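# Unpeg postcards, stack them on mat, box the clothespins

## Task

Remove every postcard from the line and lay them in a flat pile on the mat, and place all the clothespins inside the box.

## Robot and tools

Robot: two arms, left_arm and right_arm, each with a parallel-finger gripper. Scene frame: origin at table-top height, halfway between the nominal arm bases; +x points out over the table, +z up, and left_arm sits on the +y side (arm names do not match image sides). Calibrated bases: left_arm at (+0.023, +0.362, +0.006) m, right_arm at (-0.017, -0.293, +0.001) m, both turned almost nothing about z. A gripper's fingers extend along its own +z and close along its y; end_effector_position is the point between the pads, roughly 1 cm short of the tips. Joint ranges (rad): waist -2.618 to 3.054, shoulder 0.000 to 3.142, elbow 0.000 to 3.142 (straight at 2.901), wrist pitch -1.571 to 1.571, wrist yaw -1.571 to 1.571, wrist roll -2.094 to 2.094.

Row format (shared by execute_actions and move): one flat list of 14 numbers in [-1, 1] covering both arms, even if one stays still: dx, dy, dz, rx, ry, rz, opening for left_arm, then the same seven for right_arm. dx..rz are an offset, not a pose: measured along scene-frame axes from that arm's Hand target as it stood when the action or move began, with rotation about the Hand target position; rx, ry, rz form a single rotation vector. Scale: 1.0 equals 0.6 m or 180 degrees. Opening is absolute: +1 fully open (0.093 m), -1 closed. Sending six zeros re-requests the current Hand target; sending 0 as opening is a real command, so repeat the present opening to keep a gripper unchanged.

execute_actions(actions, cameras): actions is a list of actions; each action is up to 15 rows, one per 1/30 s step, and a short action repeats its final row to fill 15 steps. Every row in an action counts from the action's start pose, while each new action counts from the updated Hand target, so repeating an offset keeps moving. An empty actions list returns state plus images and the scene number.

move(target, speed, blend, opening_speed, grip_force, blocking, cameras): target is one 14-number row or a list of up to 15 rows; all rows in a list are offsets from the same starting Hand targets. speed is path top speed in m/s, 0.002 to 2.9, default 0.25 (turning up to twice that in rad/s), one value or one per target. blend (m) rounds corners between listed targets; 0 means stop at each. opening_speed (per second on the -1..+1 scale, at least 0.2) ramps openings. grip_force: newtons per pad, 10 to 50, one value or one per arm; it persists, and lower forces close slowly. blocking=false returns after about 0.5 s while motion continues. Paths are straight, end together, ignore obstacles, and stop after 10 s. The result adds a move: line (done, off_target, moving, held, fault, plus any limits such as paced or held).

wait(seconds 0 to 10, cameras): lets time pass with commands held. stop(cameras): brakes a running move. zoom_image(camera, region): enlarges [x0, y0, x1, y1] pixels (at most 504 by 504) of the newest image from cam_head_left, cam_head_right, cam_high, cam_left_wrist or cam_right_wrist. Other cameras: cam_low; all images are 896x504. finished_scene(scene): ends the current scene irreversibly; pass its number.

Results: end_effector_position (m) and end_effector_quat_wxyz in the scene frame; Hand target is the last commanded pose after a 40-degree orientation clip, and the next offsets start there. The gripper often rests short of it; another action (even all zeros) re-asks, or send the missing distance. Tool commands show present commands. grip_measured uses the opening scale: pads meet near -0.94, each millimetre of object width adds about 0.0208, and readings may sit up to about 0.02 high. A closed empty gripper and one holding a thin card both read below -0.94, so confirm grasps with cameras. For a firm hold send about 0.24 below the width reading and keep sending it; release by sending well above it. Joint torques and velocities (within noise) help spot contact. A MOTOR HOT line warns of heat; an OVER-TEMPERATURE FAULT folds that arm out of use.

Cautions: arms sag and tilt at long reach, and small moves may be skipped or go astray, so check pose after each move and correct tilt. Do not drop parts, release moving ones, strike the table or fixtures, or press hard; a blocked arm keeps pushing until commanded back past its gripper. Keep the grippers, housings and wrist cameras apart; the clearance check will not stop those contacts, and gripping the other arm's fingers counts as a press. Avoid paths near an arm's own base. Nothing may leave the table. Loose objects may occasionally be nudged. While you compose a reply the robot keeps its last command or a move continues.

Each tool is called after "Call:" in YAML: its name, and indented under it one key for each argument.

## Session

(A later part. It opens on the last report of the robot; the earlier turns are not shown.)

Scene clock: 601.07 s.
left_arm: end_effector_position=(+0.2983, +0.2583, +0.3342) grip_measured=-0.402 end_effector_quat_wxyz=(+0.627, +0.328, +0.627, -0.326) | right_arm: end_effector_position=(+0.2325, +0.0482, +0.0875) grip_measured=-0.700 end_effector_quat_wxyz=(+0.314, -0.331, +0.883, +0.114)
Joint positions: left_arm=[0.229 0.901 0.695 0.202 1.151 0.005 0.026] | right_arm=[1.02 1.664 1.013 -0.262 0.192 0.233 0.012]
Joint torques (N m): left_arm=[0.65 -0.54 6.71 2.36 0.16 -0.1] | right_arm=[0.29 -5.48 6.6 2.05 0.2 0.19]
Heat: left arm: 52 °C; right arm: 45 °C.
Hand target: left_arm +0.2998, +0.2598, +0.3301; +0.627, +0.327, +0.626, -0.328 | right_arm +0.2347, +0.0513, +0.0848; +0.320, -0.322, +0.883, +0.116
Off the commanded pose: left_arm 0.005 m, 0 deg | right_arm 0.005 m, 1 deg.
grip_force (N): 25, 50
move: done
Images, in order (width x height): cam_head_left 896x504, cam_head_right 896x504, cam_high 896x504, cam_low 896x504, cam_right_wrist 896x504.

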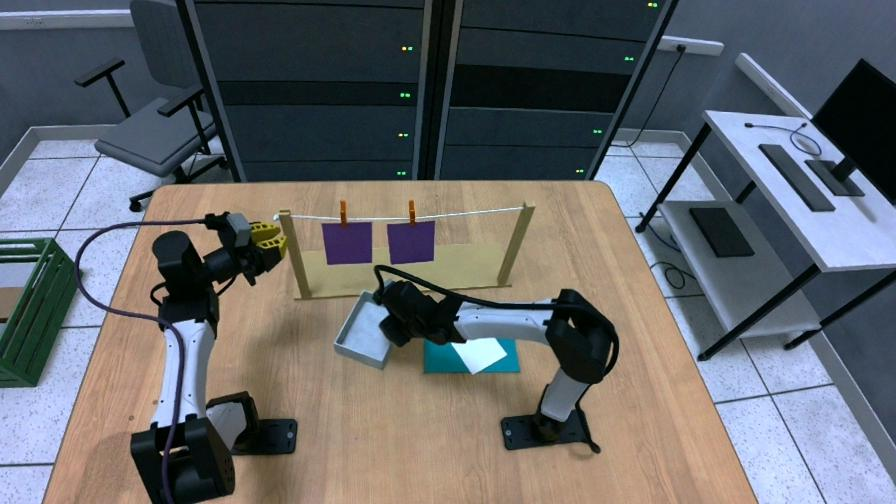

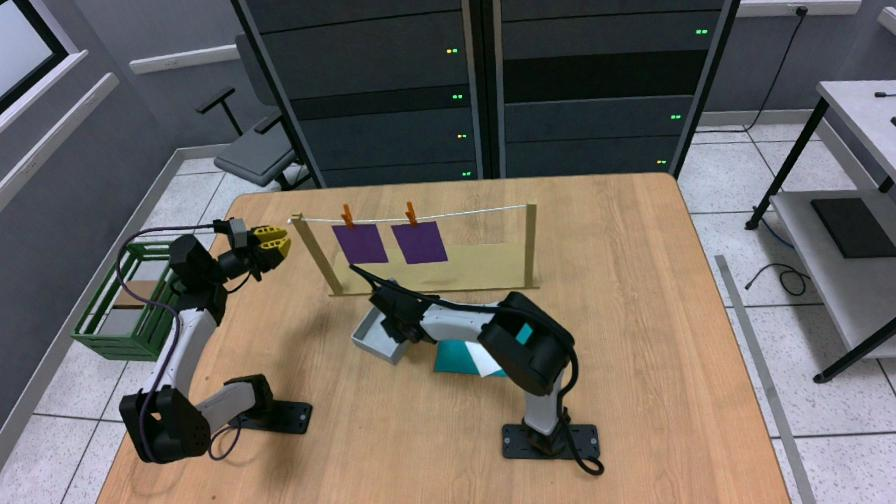

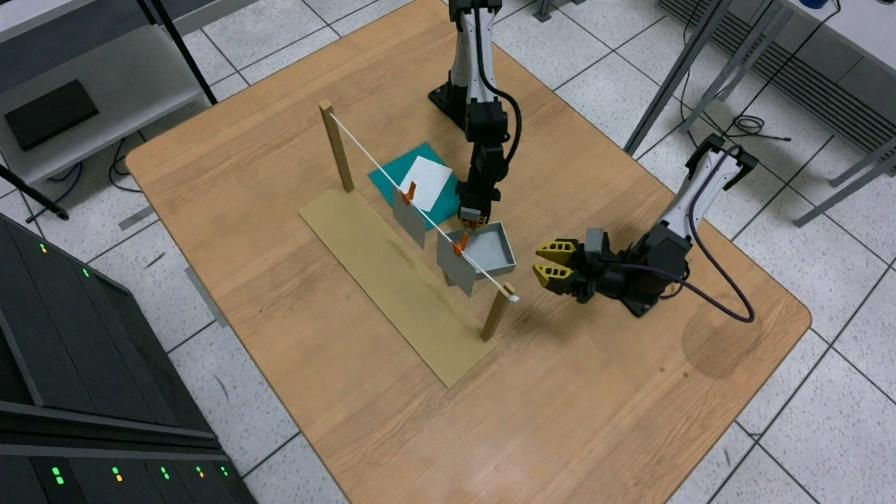

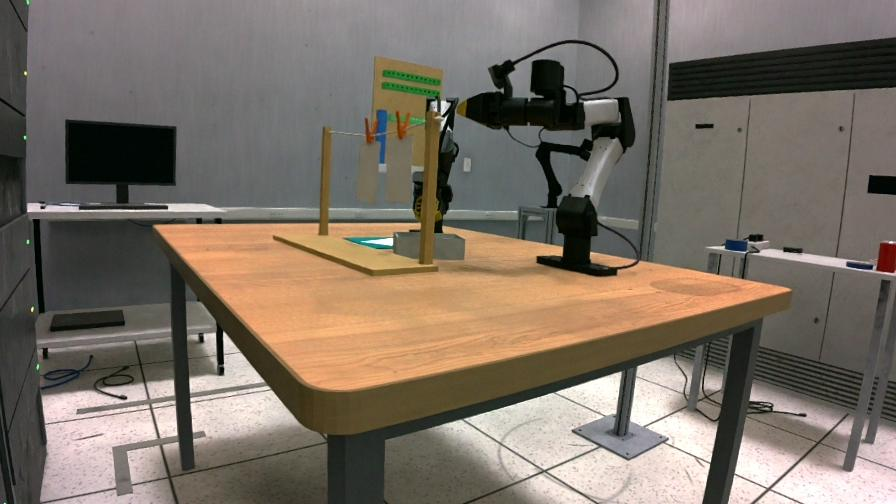

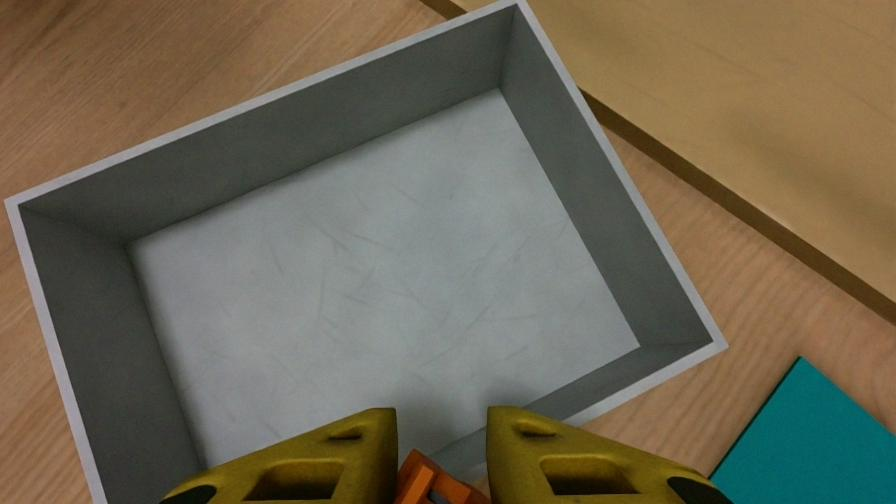

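Call:
move:
  target:
    - [0,0,0,0,0,0,-0.4,0,0,0.07,0,0,0,-1]
    - [0,0,0,0,0,0,-0.4,0.06,0.083,0.06,0,0,0,-1]
    - [0,0,0,0,0,0,-0.4,0.06,0.083,-0.045,0,0,0,-1]
  speed: 0.12
  blend: [0.01,0.01,0]
  cameras: ["cam_high","cam_right_wrist"]

Scene clock: 610.73 s.
left_arm: end_effector_position=(+0.2983, +0.2583, +0.3342) grip_measured=-0.402 end_effector_quat_wxyz=(+0.627, +0.328, +0.627, -0.326) | right_arm: end_effector_position=(+0.2646, +0.1000, +0.0587) grip_measured=-0.700 end_effector_quat_wxyz=(+0.313, -0.331, +0.883, +0.113)
Joint positions: left_arm=[0.229 0.901 0.695 0.202 1.151 0.005 0.026] | right_arm=[1.02 1.927 1.219 -0.208 0.192 0.233 0.012]
Joint torques (N m): left_arm=[0.72 -0.54 6.67 2.37 0.18 -0.1] | right_arm=[-0.9 -7.86 6.78 1.97 0.18 0.12]
Heat: left arm: 52 °C; right arm: 45 °C.
Hand target: left_arm +0.2998, +0.2598, +0.3301; +0.627, +0.327, +0.626, -0.328 | right_arm +0.2707, +0.1012, +0.0579; +0.321, -0.322, +0.883, +0.116
Off the commanded pose: left_arm 0.005 m, 0 deg | right_arm 0.006 m, 1 deg.
grip_force (N): 25, 50
move: done
Images, in order (width x height): cam_high 896x504, cam_right_wrist 896x504.

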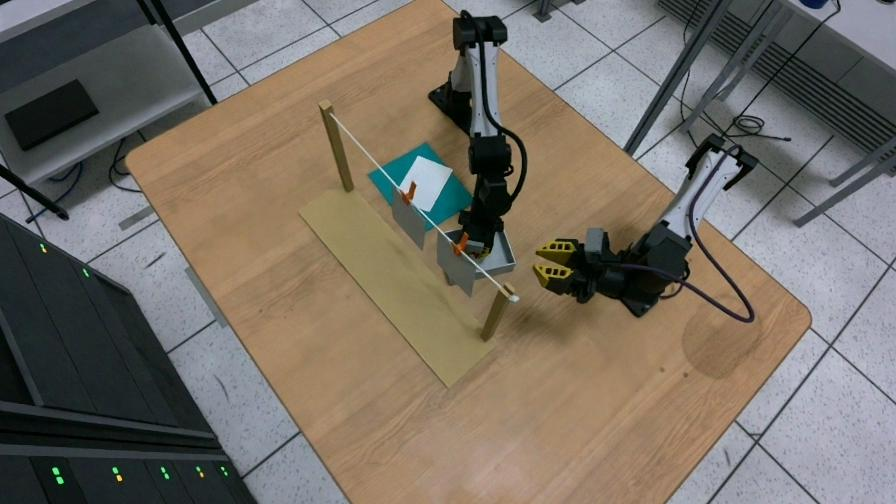

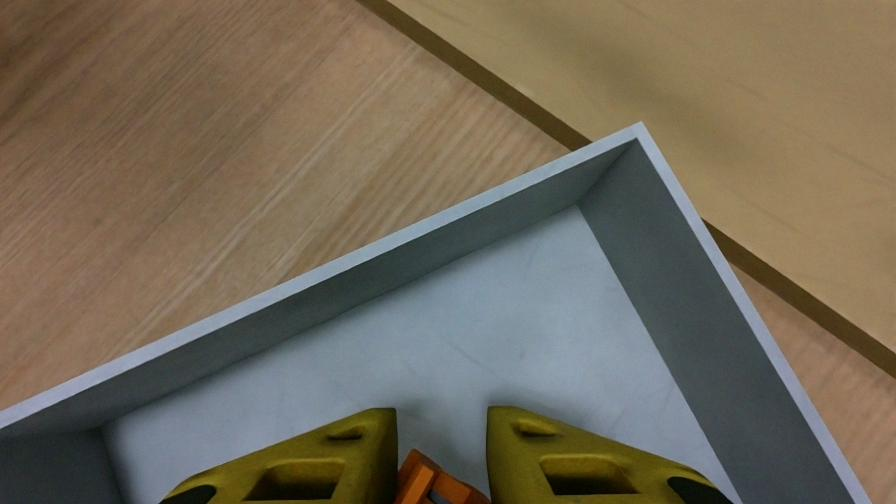

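Call:
move:
  target:
    - [0,0,0,0,0,0,-0.4,0,0,-0.02,0,0,0,-1]
    - [0,0,0,0,0,0,-0.4,0,0,-0.02,0,0,0,-0.1]
    - [0,0,0,0,0,0,-0.4,-0.01,-0.01,0.2,0,0,0,-0.1]
    - [0.023,-0.257,-0.22,0,0,0,-0.4,-0.035,-0.5,0.48,0.007,-0.078,-0.387,1]
  speed: [0.1,0.1,0.15,0.4]
  opening_speed: 0.6
  blend: [0,0,0.02,0]
  cameras: ["cam_head_left","cam_high","cam_low","cam_left_wrist","cam_right_wrist"]

Scene clock: 632.27 s.
left_arm: end_effector_position=(+0.3145, +0.1057, +0.2019) grip_measured=-0.402 end_effector_quat_wxyz=(+0.626, +0.331, +0.625, -0.328) | right_arm: end_effector_position=(+0.2509, -0.1927, +0.3358) grip_measured=+1.000 end_effector_quat_wxyz=(+0.429, +0.205, +0.873, -0.110)
Joint positions: left_arm=[-0.5 1.4 0.381 1.018 0.43 0.005 0.026] | right_arm=[0.831 1.429 1.74 -1.556 0.874 1.136 0.093]
Joint torques (N m): left_arm=[-0.35 -3.14 5.55 2.84 -0.04 -0.11] | right_arm=[-0.59 -4.93 7.23 0.93 0.77 0.32]
Heat: left arm: 53 °C; right arm: 45 °C.
Hand target: left_arm +0.3136, +0.1056, +0.1981; +0.627, +0.327, +0.626, -0.328 | right_arm +0.2497, -0.1989, +0.3459; +0.432, +0.231, +0.864, -0.116
Off the commanded pose: left_arm 0.004 m, 0 deg | right_arm 0.012 m, 3 deg.
joint sent to its limit (right arm) — joint 4 (wrist pitch), lower limit. The joint targets still meet the commanded pose.
grip_force (N): 25, 50
move: off_target (right_arm); target 4's new opening was sent with right_arm's hand 0.012 m and 3 deg from that target
Images, in order (width x height): cam_head_left 896x504, cam_high 896x504, cam_low 896x504, cam_left_wrist 896x504, cam_right_wrist 896x504.

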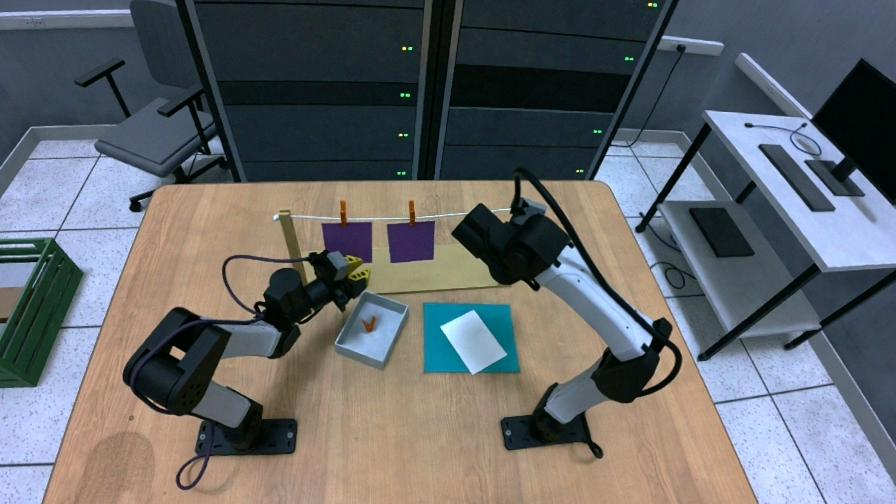

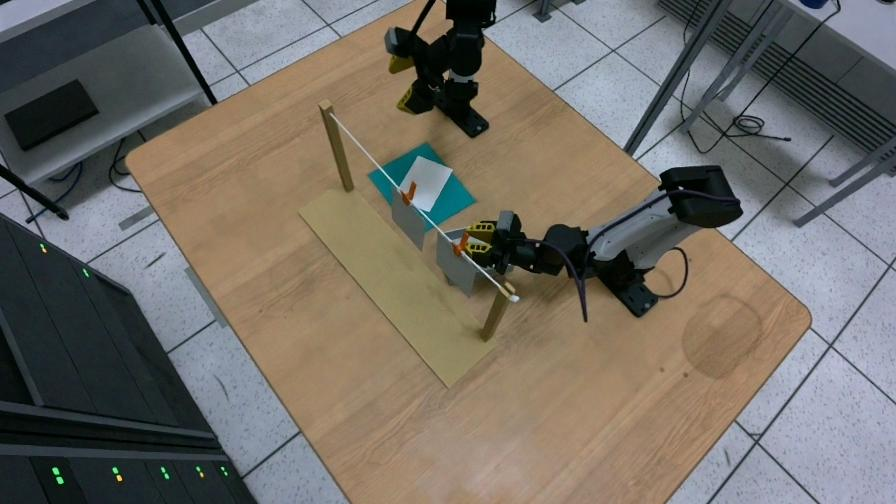

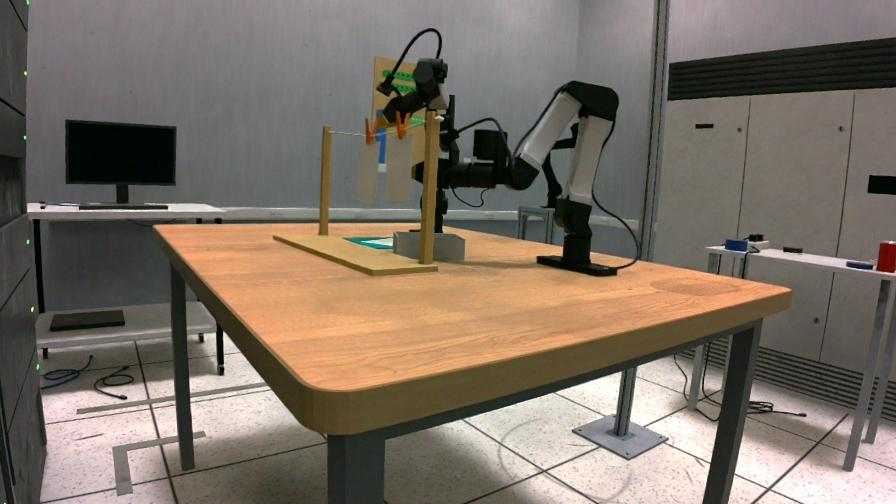

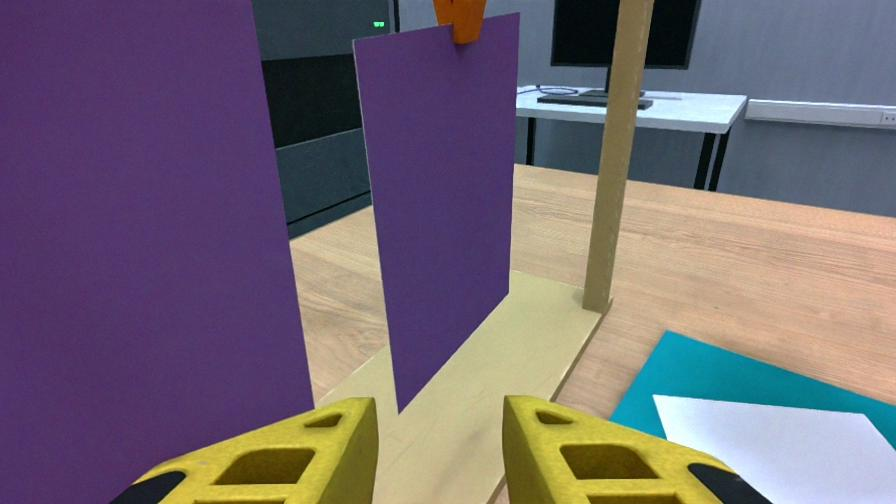

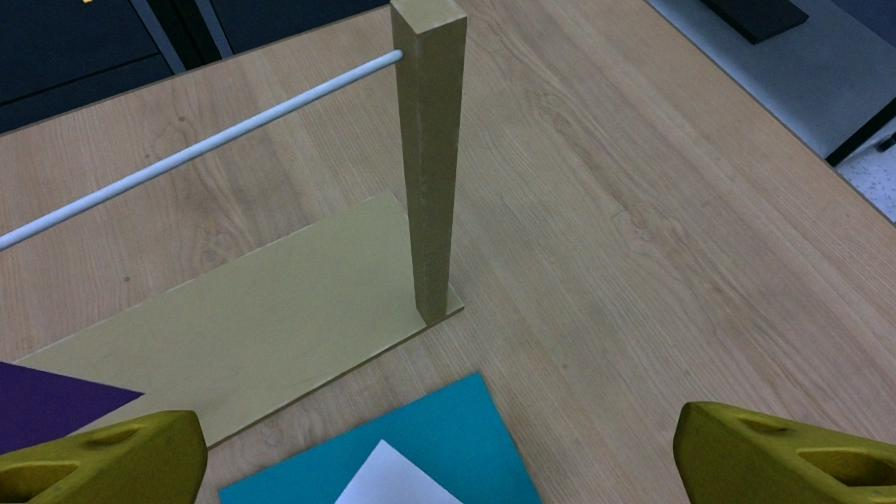

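Call:
move:
  target:
    - [0.018,0.012,0,0,0,0,-0.4,0,0,0,0,0,0,1]
    - [0.104,-0.110,0,0,0,0,-0.4,0,0,0,0,0,0,1]
    - [0.104,-0.110,0,0,0,0,-1,0,0,0,0,0,0,1]
  speed: 0.1
  cameras: ["cam_high","cam_low","cam_left_wrist","cam_head_right"]

Scene clock: 651.17 s.
left_arm: end_effector_position=(+0.3699, +0.0452, +0.1918) grip_measured=-0.974 end_effector_quat_wxyz=(+0.620, +0.332, +0.631, -0.327) | right_arm: end_effector_position=(+0.2509, -0.1927, +0.3358) grip_measured=+1.000 end_effector_quat_wxyz=(+0.429, +0.205, +0.873, -0.110)
Joint positions: left_arm=[-0.576 1.728 0.672 1.037 0.354 0.004 0] | right_arm=[0.831 1.429 1.74 -1.556 0.874 1.136 0.093]
Joint torques (N m): left_arm=[-0.31 -5.86 9.36 2.62 -0.03 -0.09] | right_arm=[-0.75 -4.83 7.28 0.92 0.74 0.29]
Heat: left arm: 54 °C; right arm: 45 °C.
Hand target: left_arm +0.3759, +0.0396, +0.1981; +0.627, +0.327, +0.627, -0.328 | right_arm +0.2497, -0.1989, +0.3459; +0.432, +0.231, +0.864, -0.116
Off the commanded pose: left_arm 0.010 m, 1 deg | right_arm 0.012 m, 3 deg.
joint sent to its limit (right arm) — joint 4 (wrist pitch), lower limit. The joint targets still meet the commanded pose.
grip_force (N): 25, 50
move: off_target (right_arm); target 3's new opening was sent with left_arm's hand 0.011 m and 1 deg from that target
Images, in order (width x height): cam_head_right 896x504, cam_high 896x504, cam_low 896x504, cam_left_wrist 896x504.

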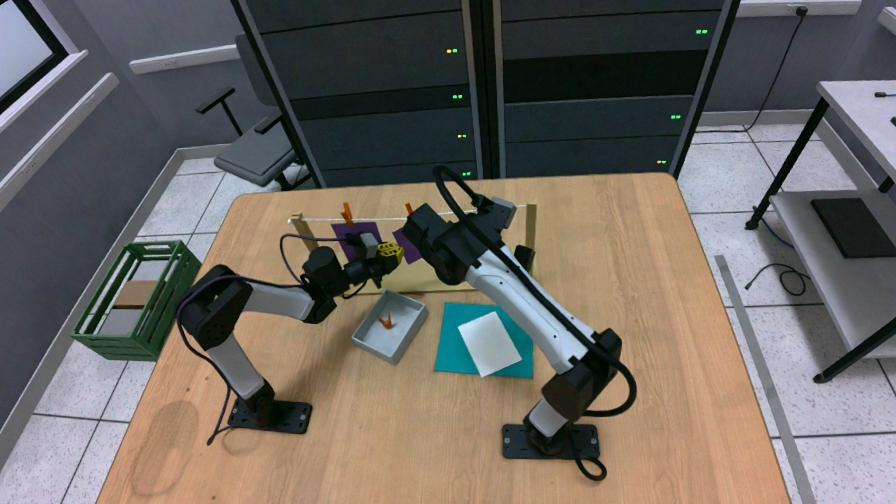

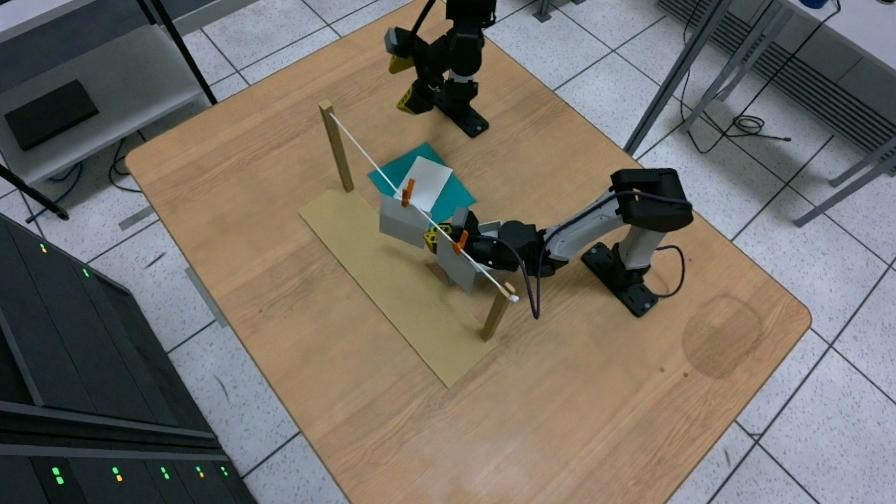

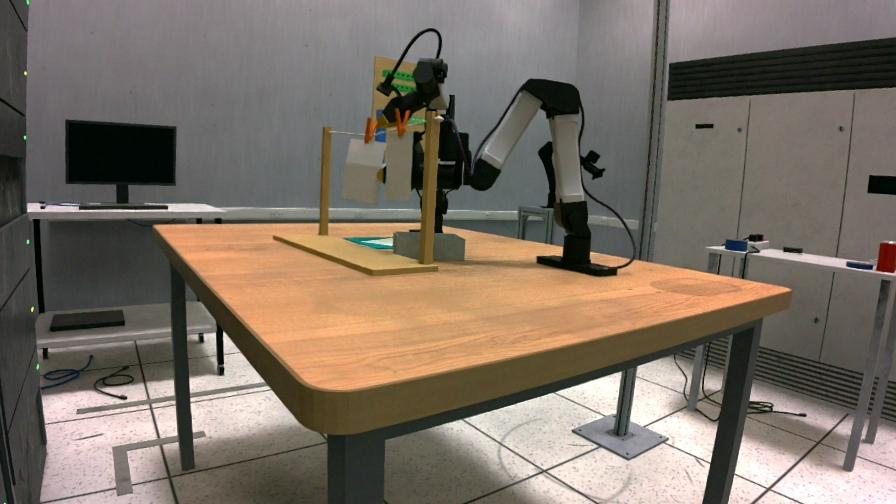

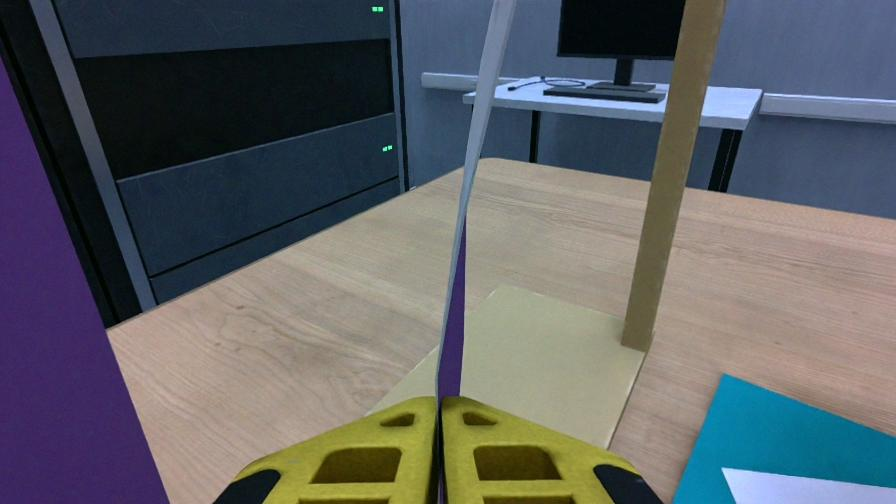

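Call:
move:
  target: [-0.025,-0.038,0,0,0,0.194,-1,0.112,0.375,0.035,0,0,0.056,1]
  speed: 0.15
  cameras: ["cam_high","cam_low","cam_left_wrist","cam_right_wrist"]

Scene clock: 667.37 s.
left_arm: end_effector_position=(+0.3571, +0.0210, +0.1997) grip_measured=-0.974 end_effector_quat_wxyz=(+0.698, +0.129, +0.691, -0.133) | right_arm: end_effector_position=(+0.3163, +0.0240, +0.3650) grip_measured=+1.000 end_effector_quat_wxyz=(+0.499, +0.112, +0.859, -0.002)
Joint positions: left_arm=[-0.967 1.799 0.768 1.044 -0.633 0.004 0] | right_arm=[1.063 2.178 2.736 -1.563 0.933 1.028 0.093]
Joint torques (N m): left_arm=[-0.16 -6.26 9.32 2.16 -0.14 -0.1] | right_arm=[0.2 -7.71 6.75 1.33 0.74 -0.07]
Heat: left arm: 53 °C; right arm: 46 °C.
Hand target: left_arm +0.3611, +0.0168, +0.1981; +0.696, +0.124, +0.696, -0.125 | right_arm +0.3170, +0.0262, +0.3670; +0.441, +0.155, +0.881, -0.078
Off the commanded pose: left_arm 0.006 m, 1 deg | right_arm 0.003 m, 12 deg.
joint sent to its limit (right arm) — joint 4 (wrist pitch), lower limit. The joint targets are off in orientation, not in position.
grip_force (N): 25, 50
move: off_target (right_arm)
Images, in order (width x height): cam_high 896x504, cam_low 896x504, cam_left_wrist 896x504, cam_right_wrist 896x504.

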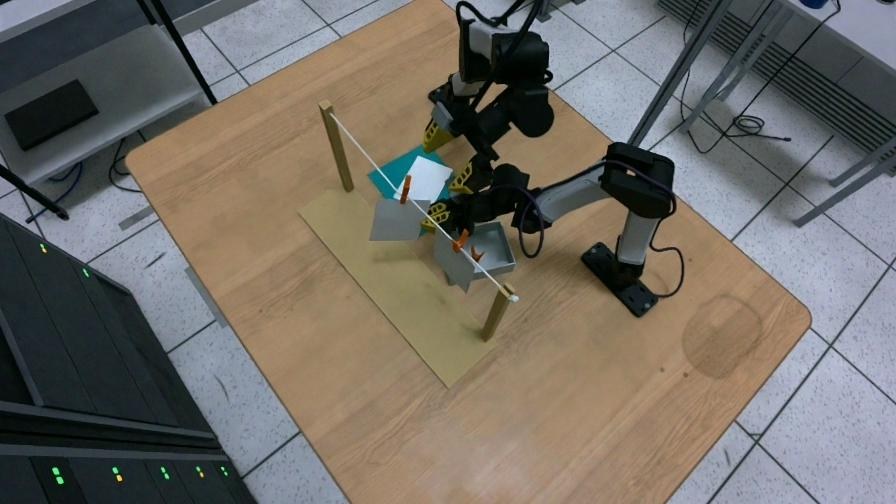

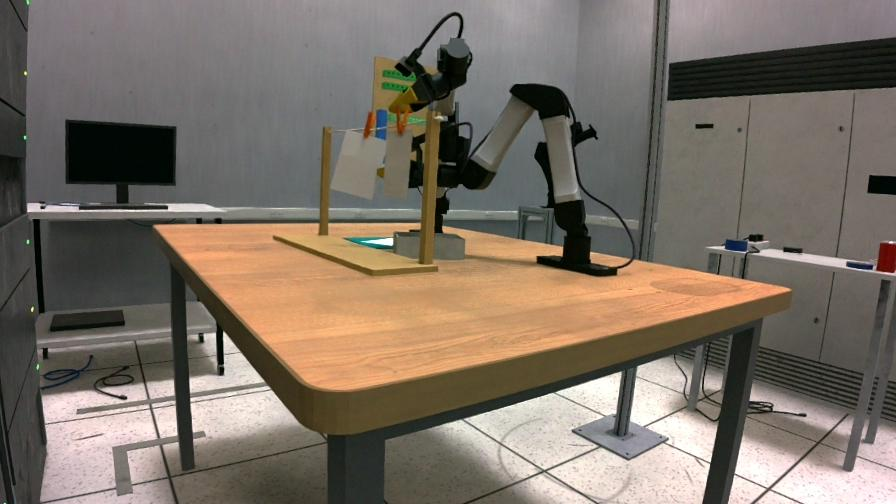

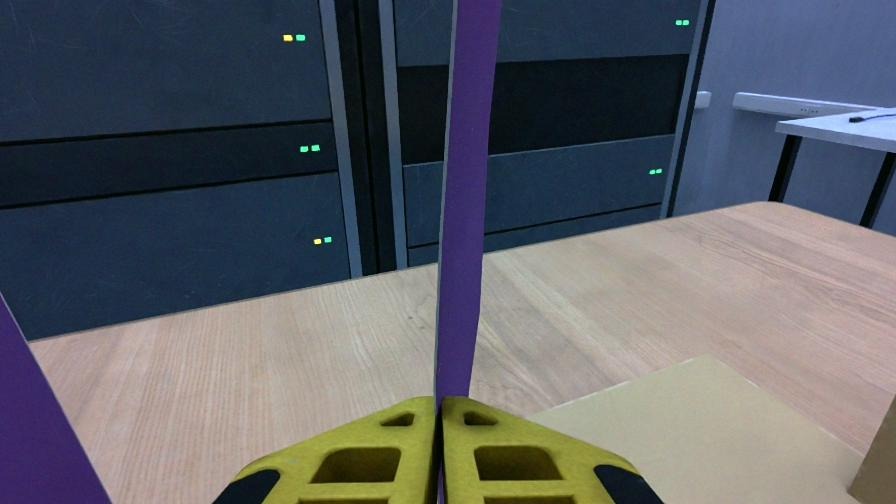

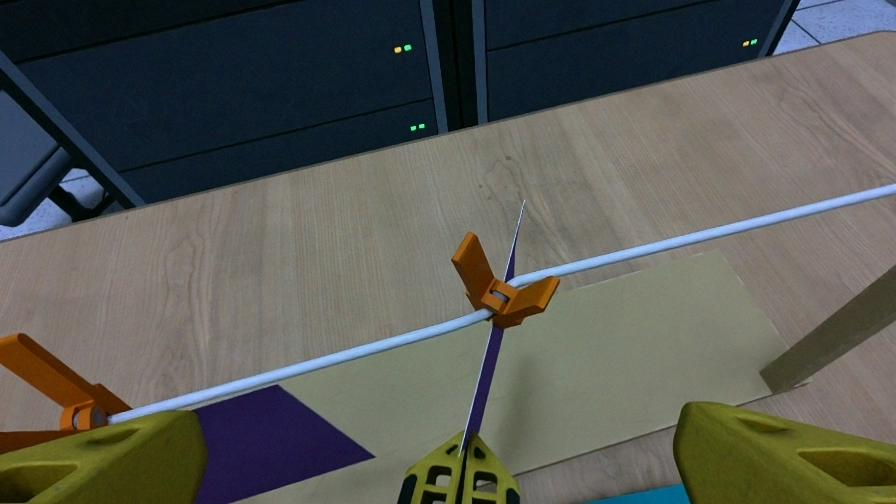

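Call:
move:
  target:
    - [0,0,0,0,0,0,-1,0.01,-0.04,0,0,0,0,1]
    - [0,0,0,0,0,0,-1,0.111,-0.042,-0.07,0,0,0,1]
  speed: 0.1
  blend: 0.005

Call:
move:
  target: [0,0,0,0,0,0,-1,0,0,0,0,0,0,-0.5]
  opening_speed: 0.6
  cameras: ["cam_low","cam_right_wrist"]

Scene clock: 681.77 s.
left_arm: end_effector_position=(+0.3571, +0.0211, +0.1997) grip_measured=-0.974 end_effector_quat_wxyz=(+0.698, +0.129, +0.691, -0.133) | right_arm: end_effector_position=(+0.3805, -0.0033, +0.3254) grip_measured=+1.000 end_effector_quat_wxyz=(+0.472, +0.136, +0.869, -0.059)
Joint positions: left_arm=[-0.967 1.799 0.768 1.044 -0.633 0.004 0] | right_arm=[0.902 2.326 2.848 -1.562 0.883 0.953 0.093]
Joint torques (N m): left_arm=[-0.17 -6.27 9.33 2.15 -0.12 -0.08] | right_arm=[-0.38 -8.8 7.02 1.48 0.35 -0.01]
Heat: left arm: 51 °C; right arm: 46 °C.
Hand target: left_arm +0.3611, +0.0169, +0.1981; +0.696, +0.124, +0.696, -0.124 | right_arm +0.3834, +0.0010, +0.3251; +0.441, +0.155, +0.881, -0.077
Off the commanded pose: left_arm 0.006 m, 1 deg | right_arm 0.005 m, 5 deg.
elbow stopped short (right arm): the move would have taken joint 3 (elbow) straighter than the controller allows.
grip_force (N): 25, 50
move: off_target (right_arm)

Scene clock: 684.60 s.
left_arm: end_effector_position=(+0.3575, +0.0220, +0.1972) grip_measured=-0.974 end_effector_quat_wxyz=(+0.696, +0.130, +0.695, -0.128) | right_arm: end_effector_position=(+0.3807, -0.0027, +0.3254) grip_measured=-0.494 end_effector_quat_wxyz=(+0.472, +0.136, +0.869, -0.057)
Joint positions: left_arm=[-0.967 1.799 0.768 1.032 -0.639 0.004 0] | right_arm=[0.902 2.326 2.848 -1.559 0.881 0.951 0.021]
Joint torques (N m): left_arm=[-0.23 -6.34 9.36 2.3 -0.09 -0.11] | right_arm=[-0.23 -8.96 7.1 1.45 0.33 -0.06]
Heat: left arm: 51 °C; right arm: 46 °C.
Hand target: left_arm +0.3611, +0.0168, +0.1981; +0.696, +0.124, +0.696, -0.125 | right_arm +0.3834, +0.0011, +0.3251; +0.440, +0.155, +0.881, -0.077
Off the commanded pose: left_arm 0.006 m, 1 deg | right_arm 0.005 m, 5 deg.
elbow stopped short (right arm): the move would have taken joint 3 (elbow) straighter than the controller allows.
grip_force (N): 25, 50
move: off_target (right_arm)
Images, in order (width x height): cam_low 896x504, cam_right_wrist 896x504.

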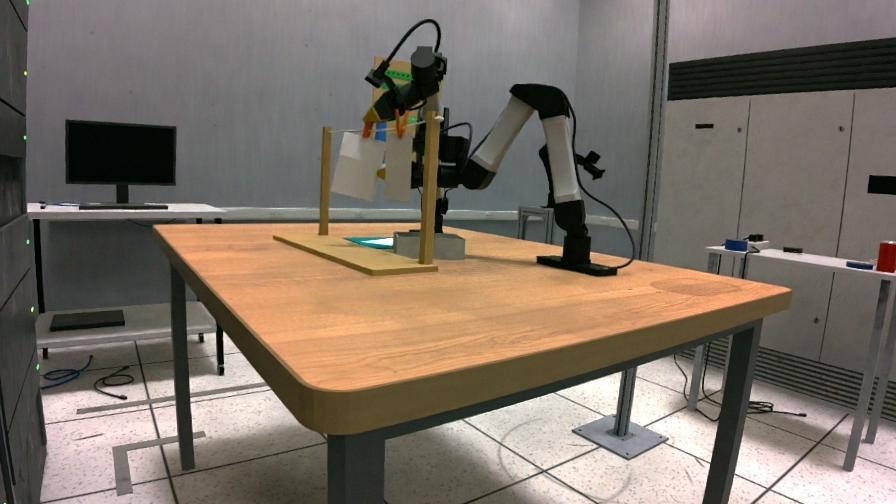

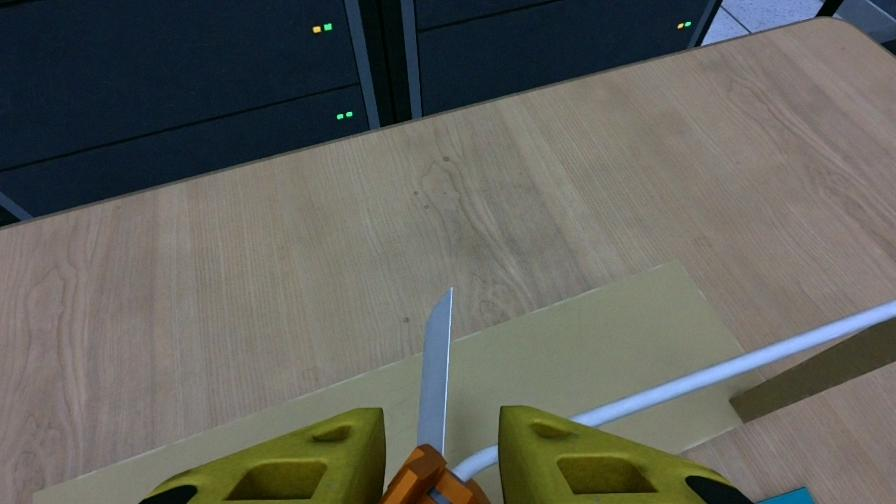

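Call:
move:
  target: [0,0,0,0,0,0,-1,0,0,0,0,0,0,-1]
  opening_speed: 0.5

Call:
move:
  target: [0,0,-0.035,0,0,0,-1,-0.03,0,0.065,0,0,0,-1]
  speed: 0.05
  cameras: ["cam_low","cam_head_right","cam_right_wrist"]

Call:
zoom_image:
  camera: "cam_low"
  region: [310, 90, 430, 210]

Scene clock: 694.13 s.
left_arm: end_effector_position=(+0.3575, +0.0221, +0.1969) grip_measured=-0.974 end_effector_quat_wxyz=(+0.695, +0.130, +0.695, -0.127) | right_arm: end_effector_position=(+0.3806, -0.0025, +0.3253) grip_measured=-0.715 end_effector_quat_wxyz=(+0.472, +0.136, +0.869, -0.057)
Joint positions: left_arm=[-0.967 1.799 0.768 1.031 -0.64 0.004 0] | right_arm=[0.902 2.326 2.848 -1.559 0.88 0.951 0.011]
Joint torques (N m): left_arm=[-0.21 -6.26 9.42 2.32 -0.1 -0.1] | right_arm=[-0.42 -8.84 7.06 1.4 0.39 -0.08]
Heat: left arm: 52 °C; right arm: 47 °C.
Hand target: left_arm +0.3611, +0.0168, +0.1981; +0.696, +0.124, +0.696, -0.125 | right_arm +0.3834, +0.0010, +0.3251; +0.441, +0.155, +0.881, -0.077
Off the commanded pose: left_arm 0.006 m, 1 deg | right_arm 0.005 m, 5 deg.
elbow stopped short (right arm): the move would have taken joint 3 (elbow) straighter than the controller allows.
grip_force (N): 25, 50
move: off_target (right_arm)

Scene clock: 695.63 s.
left_arm: end_effector_position=(+0.3602, +0.0184, +0.1769) grip_measured=-0.974 end_effector_quat_wxyz=(+0.692, +0.134, +0.699, -0.122) | right_arm: end_effector_position=(+0.3702, +0.0047, +0.3384) grip_measured=-0.725 end_effector_quat_wxyz=(+0.479, +0.111, +0.869, -0.048)
Joint positions: left_arm=[-0.967 1.869 0.768 1.085 -0.642 0.004 0] | right_arm=[0.929 2.299 2.848 -1.549 0.88 0.903 0.01]
Joint torques (N m): left_arm=[-0.14 -6.74 6.89 2.77 -0.06 -0.1] | right_arm=[0.27 -12.83 7.01 1.55 0.64 -0.06]
Heat: left arm: 52 °C; right arm: 47 °C.
Hand target: left_arm +0.3610, +0.0168, +0.1772; +0.696, +0.124, +0.696, -0.125 | right_arm +0.3655, +0.0010, +0.3641; +0.440, +0.155, +0.881, -0.078
Off the commanded pose: left_arm 0.002 m, 1 deg | right_arm 0.026 m, 8 deg.
elbow stopped short (right arm): the move would have taken joint 3 (elbow) straighter than the controller allows.
grip_force (N): 25, 50
move: off_target (right_arm)
Images, in order (width x height): cam_head_right 896x504, cam_low 896x504, cam_right_wrist 896x504.

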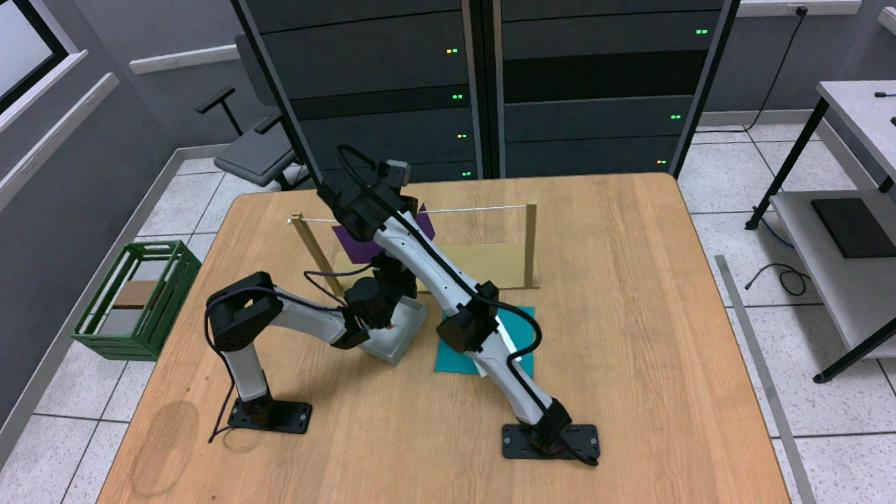

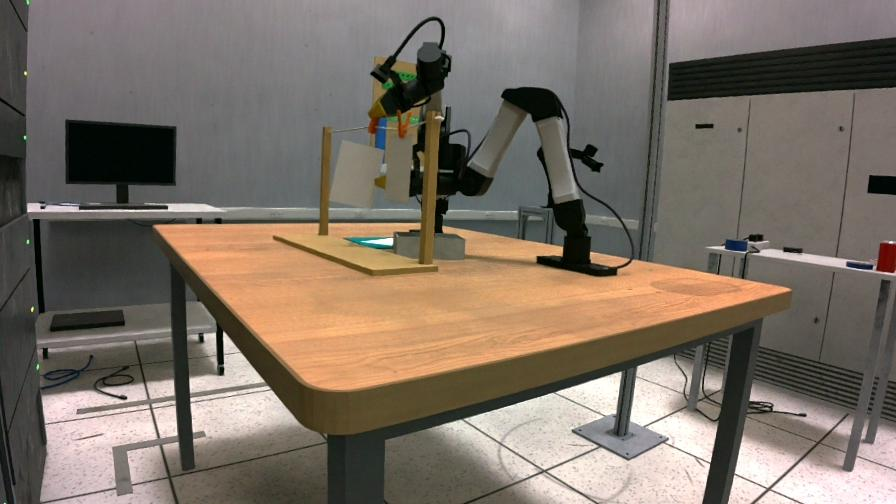

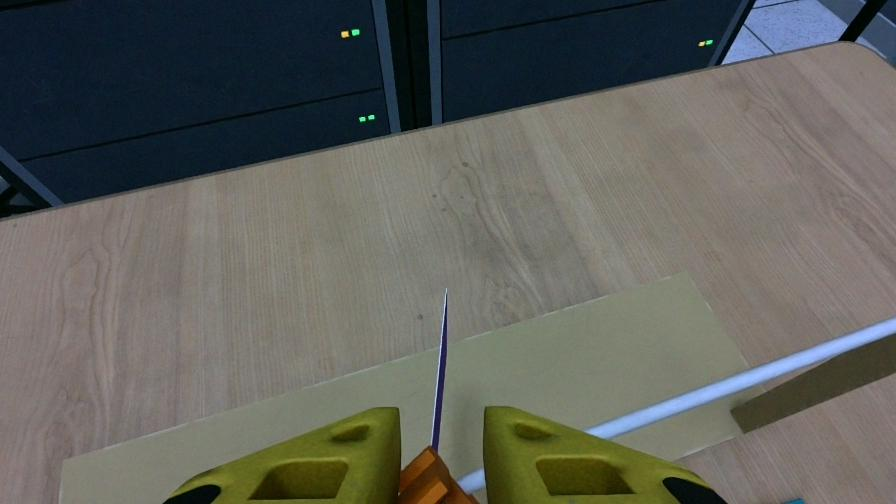

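Scaled by 4.200 from the camera's 896x504 image, which has a finer 1280x720 frame.

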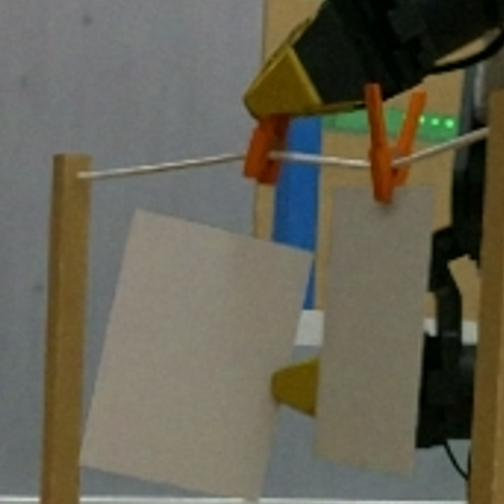

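Call:
move:
  target:
    - [0,0,0,0,0,0,-1,0.0,0,0.03,-0.02,-0.09,0,-1]
    - [0,0,0,0,0,0,-1,-0.06,0,0.08,-0.035,-0.17,0,-1]
  speed: 0.06
  blend: 0.01
  cameras: ["cam_low","cam_head_right","cam_right_wrist"]

Call:
zoom_image:
  camera: "cam_low"
  region: [310, 90, 430, 210]

Scene clock: 710.87 s.
left_arm: end_effector_position=(+0.3603, +0.0185, +0.1771) grip_measured=-0.974 end_effector_quat_wxyz=(+0.692, +0.133, +0.699, -0.122) | right_arm: end_effector_position=(+0.3355, +0.0090, +0.3953) grip_measured=-0.726 end_effector_quat_wxyz=(+0.655, +0.131, +0.738, -0.097)
Joint positions: left_arm=[-0.967 1.869 0.768 1.086 -0.643 0.004 0] | right_arm=[1.075 1.923 2.072 -0.759 1.355 0.627 0.01]
Joint torques (N m): left_arm=[-0.2 -6.82 6.9 2.75 -0.07 -0.09] | right_arm=[0.1 -11.62 6.17 1.71 0.53 0.02]
Heat: left arm: 53 °C; right arm: 47 °C.
Hand target: left_arm +0.3611, +0.0169, +0.1772; +0.696, +0.124, +0.696, -0.125 | right_arm +0.3296, +0.0010, +0.4119; +0.665, +0.145, +0.728, -0.082
Off the commanded pose: left_arm 0.002 m, 1 deg | right_arm 0.020 m, 3 deg.
elbow stopped short (right arm): the move would have taken joint 3 (elbow) straighter than the controller allows.
grip_force (N): 25, 50
move: off_target (right_arm)
Images, in order (width x height): cam_head_right 896x504, cam_low 896x504, cam_right_wrist 896x504.

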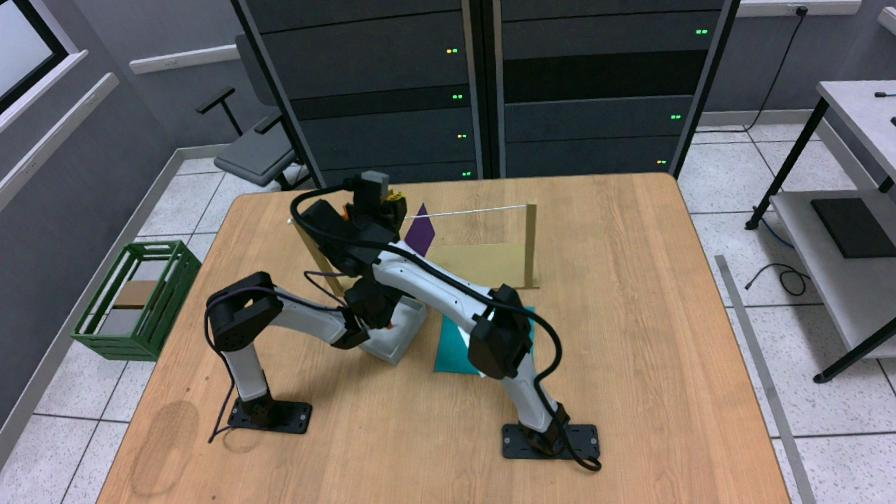

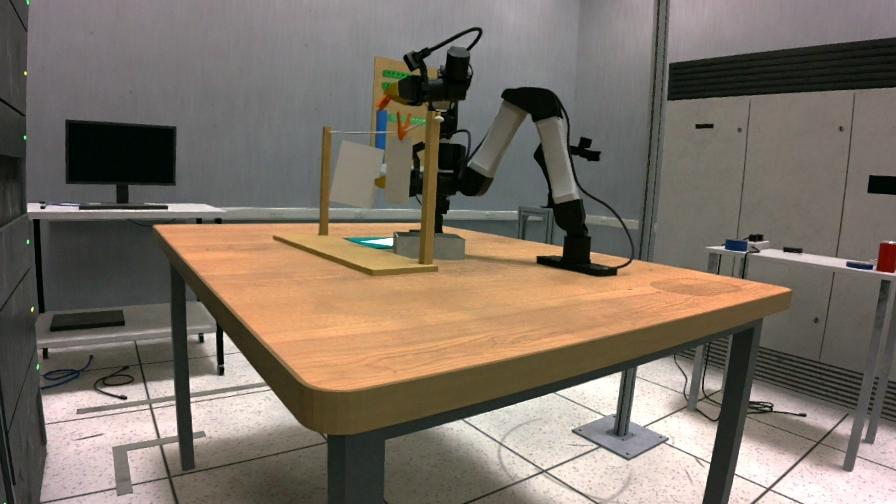

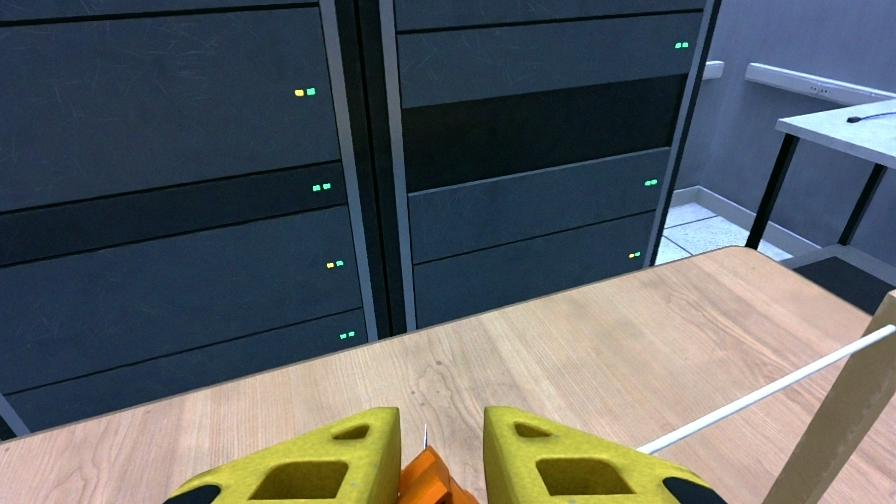

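Scaled by 4.200 from the camera's 896x504 image, which has a finer 1280x720 frame.

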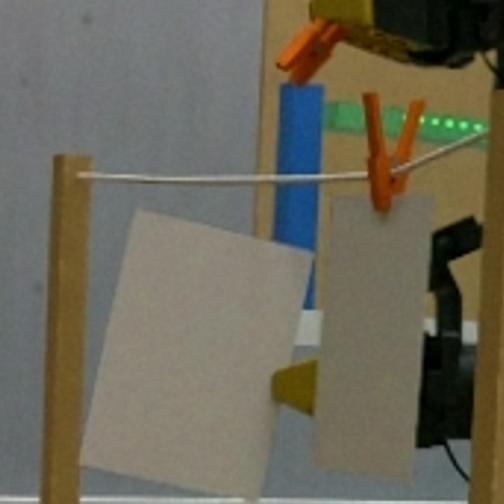

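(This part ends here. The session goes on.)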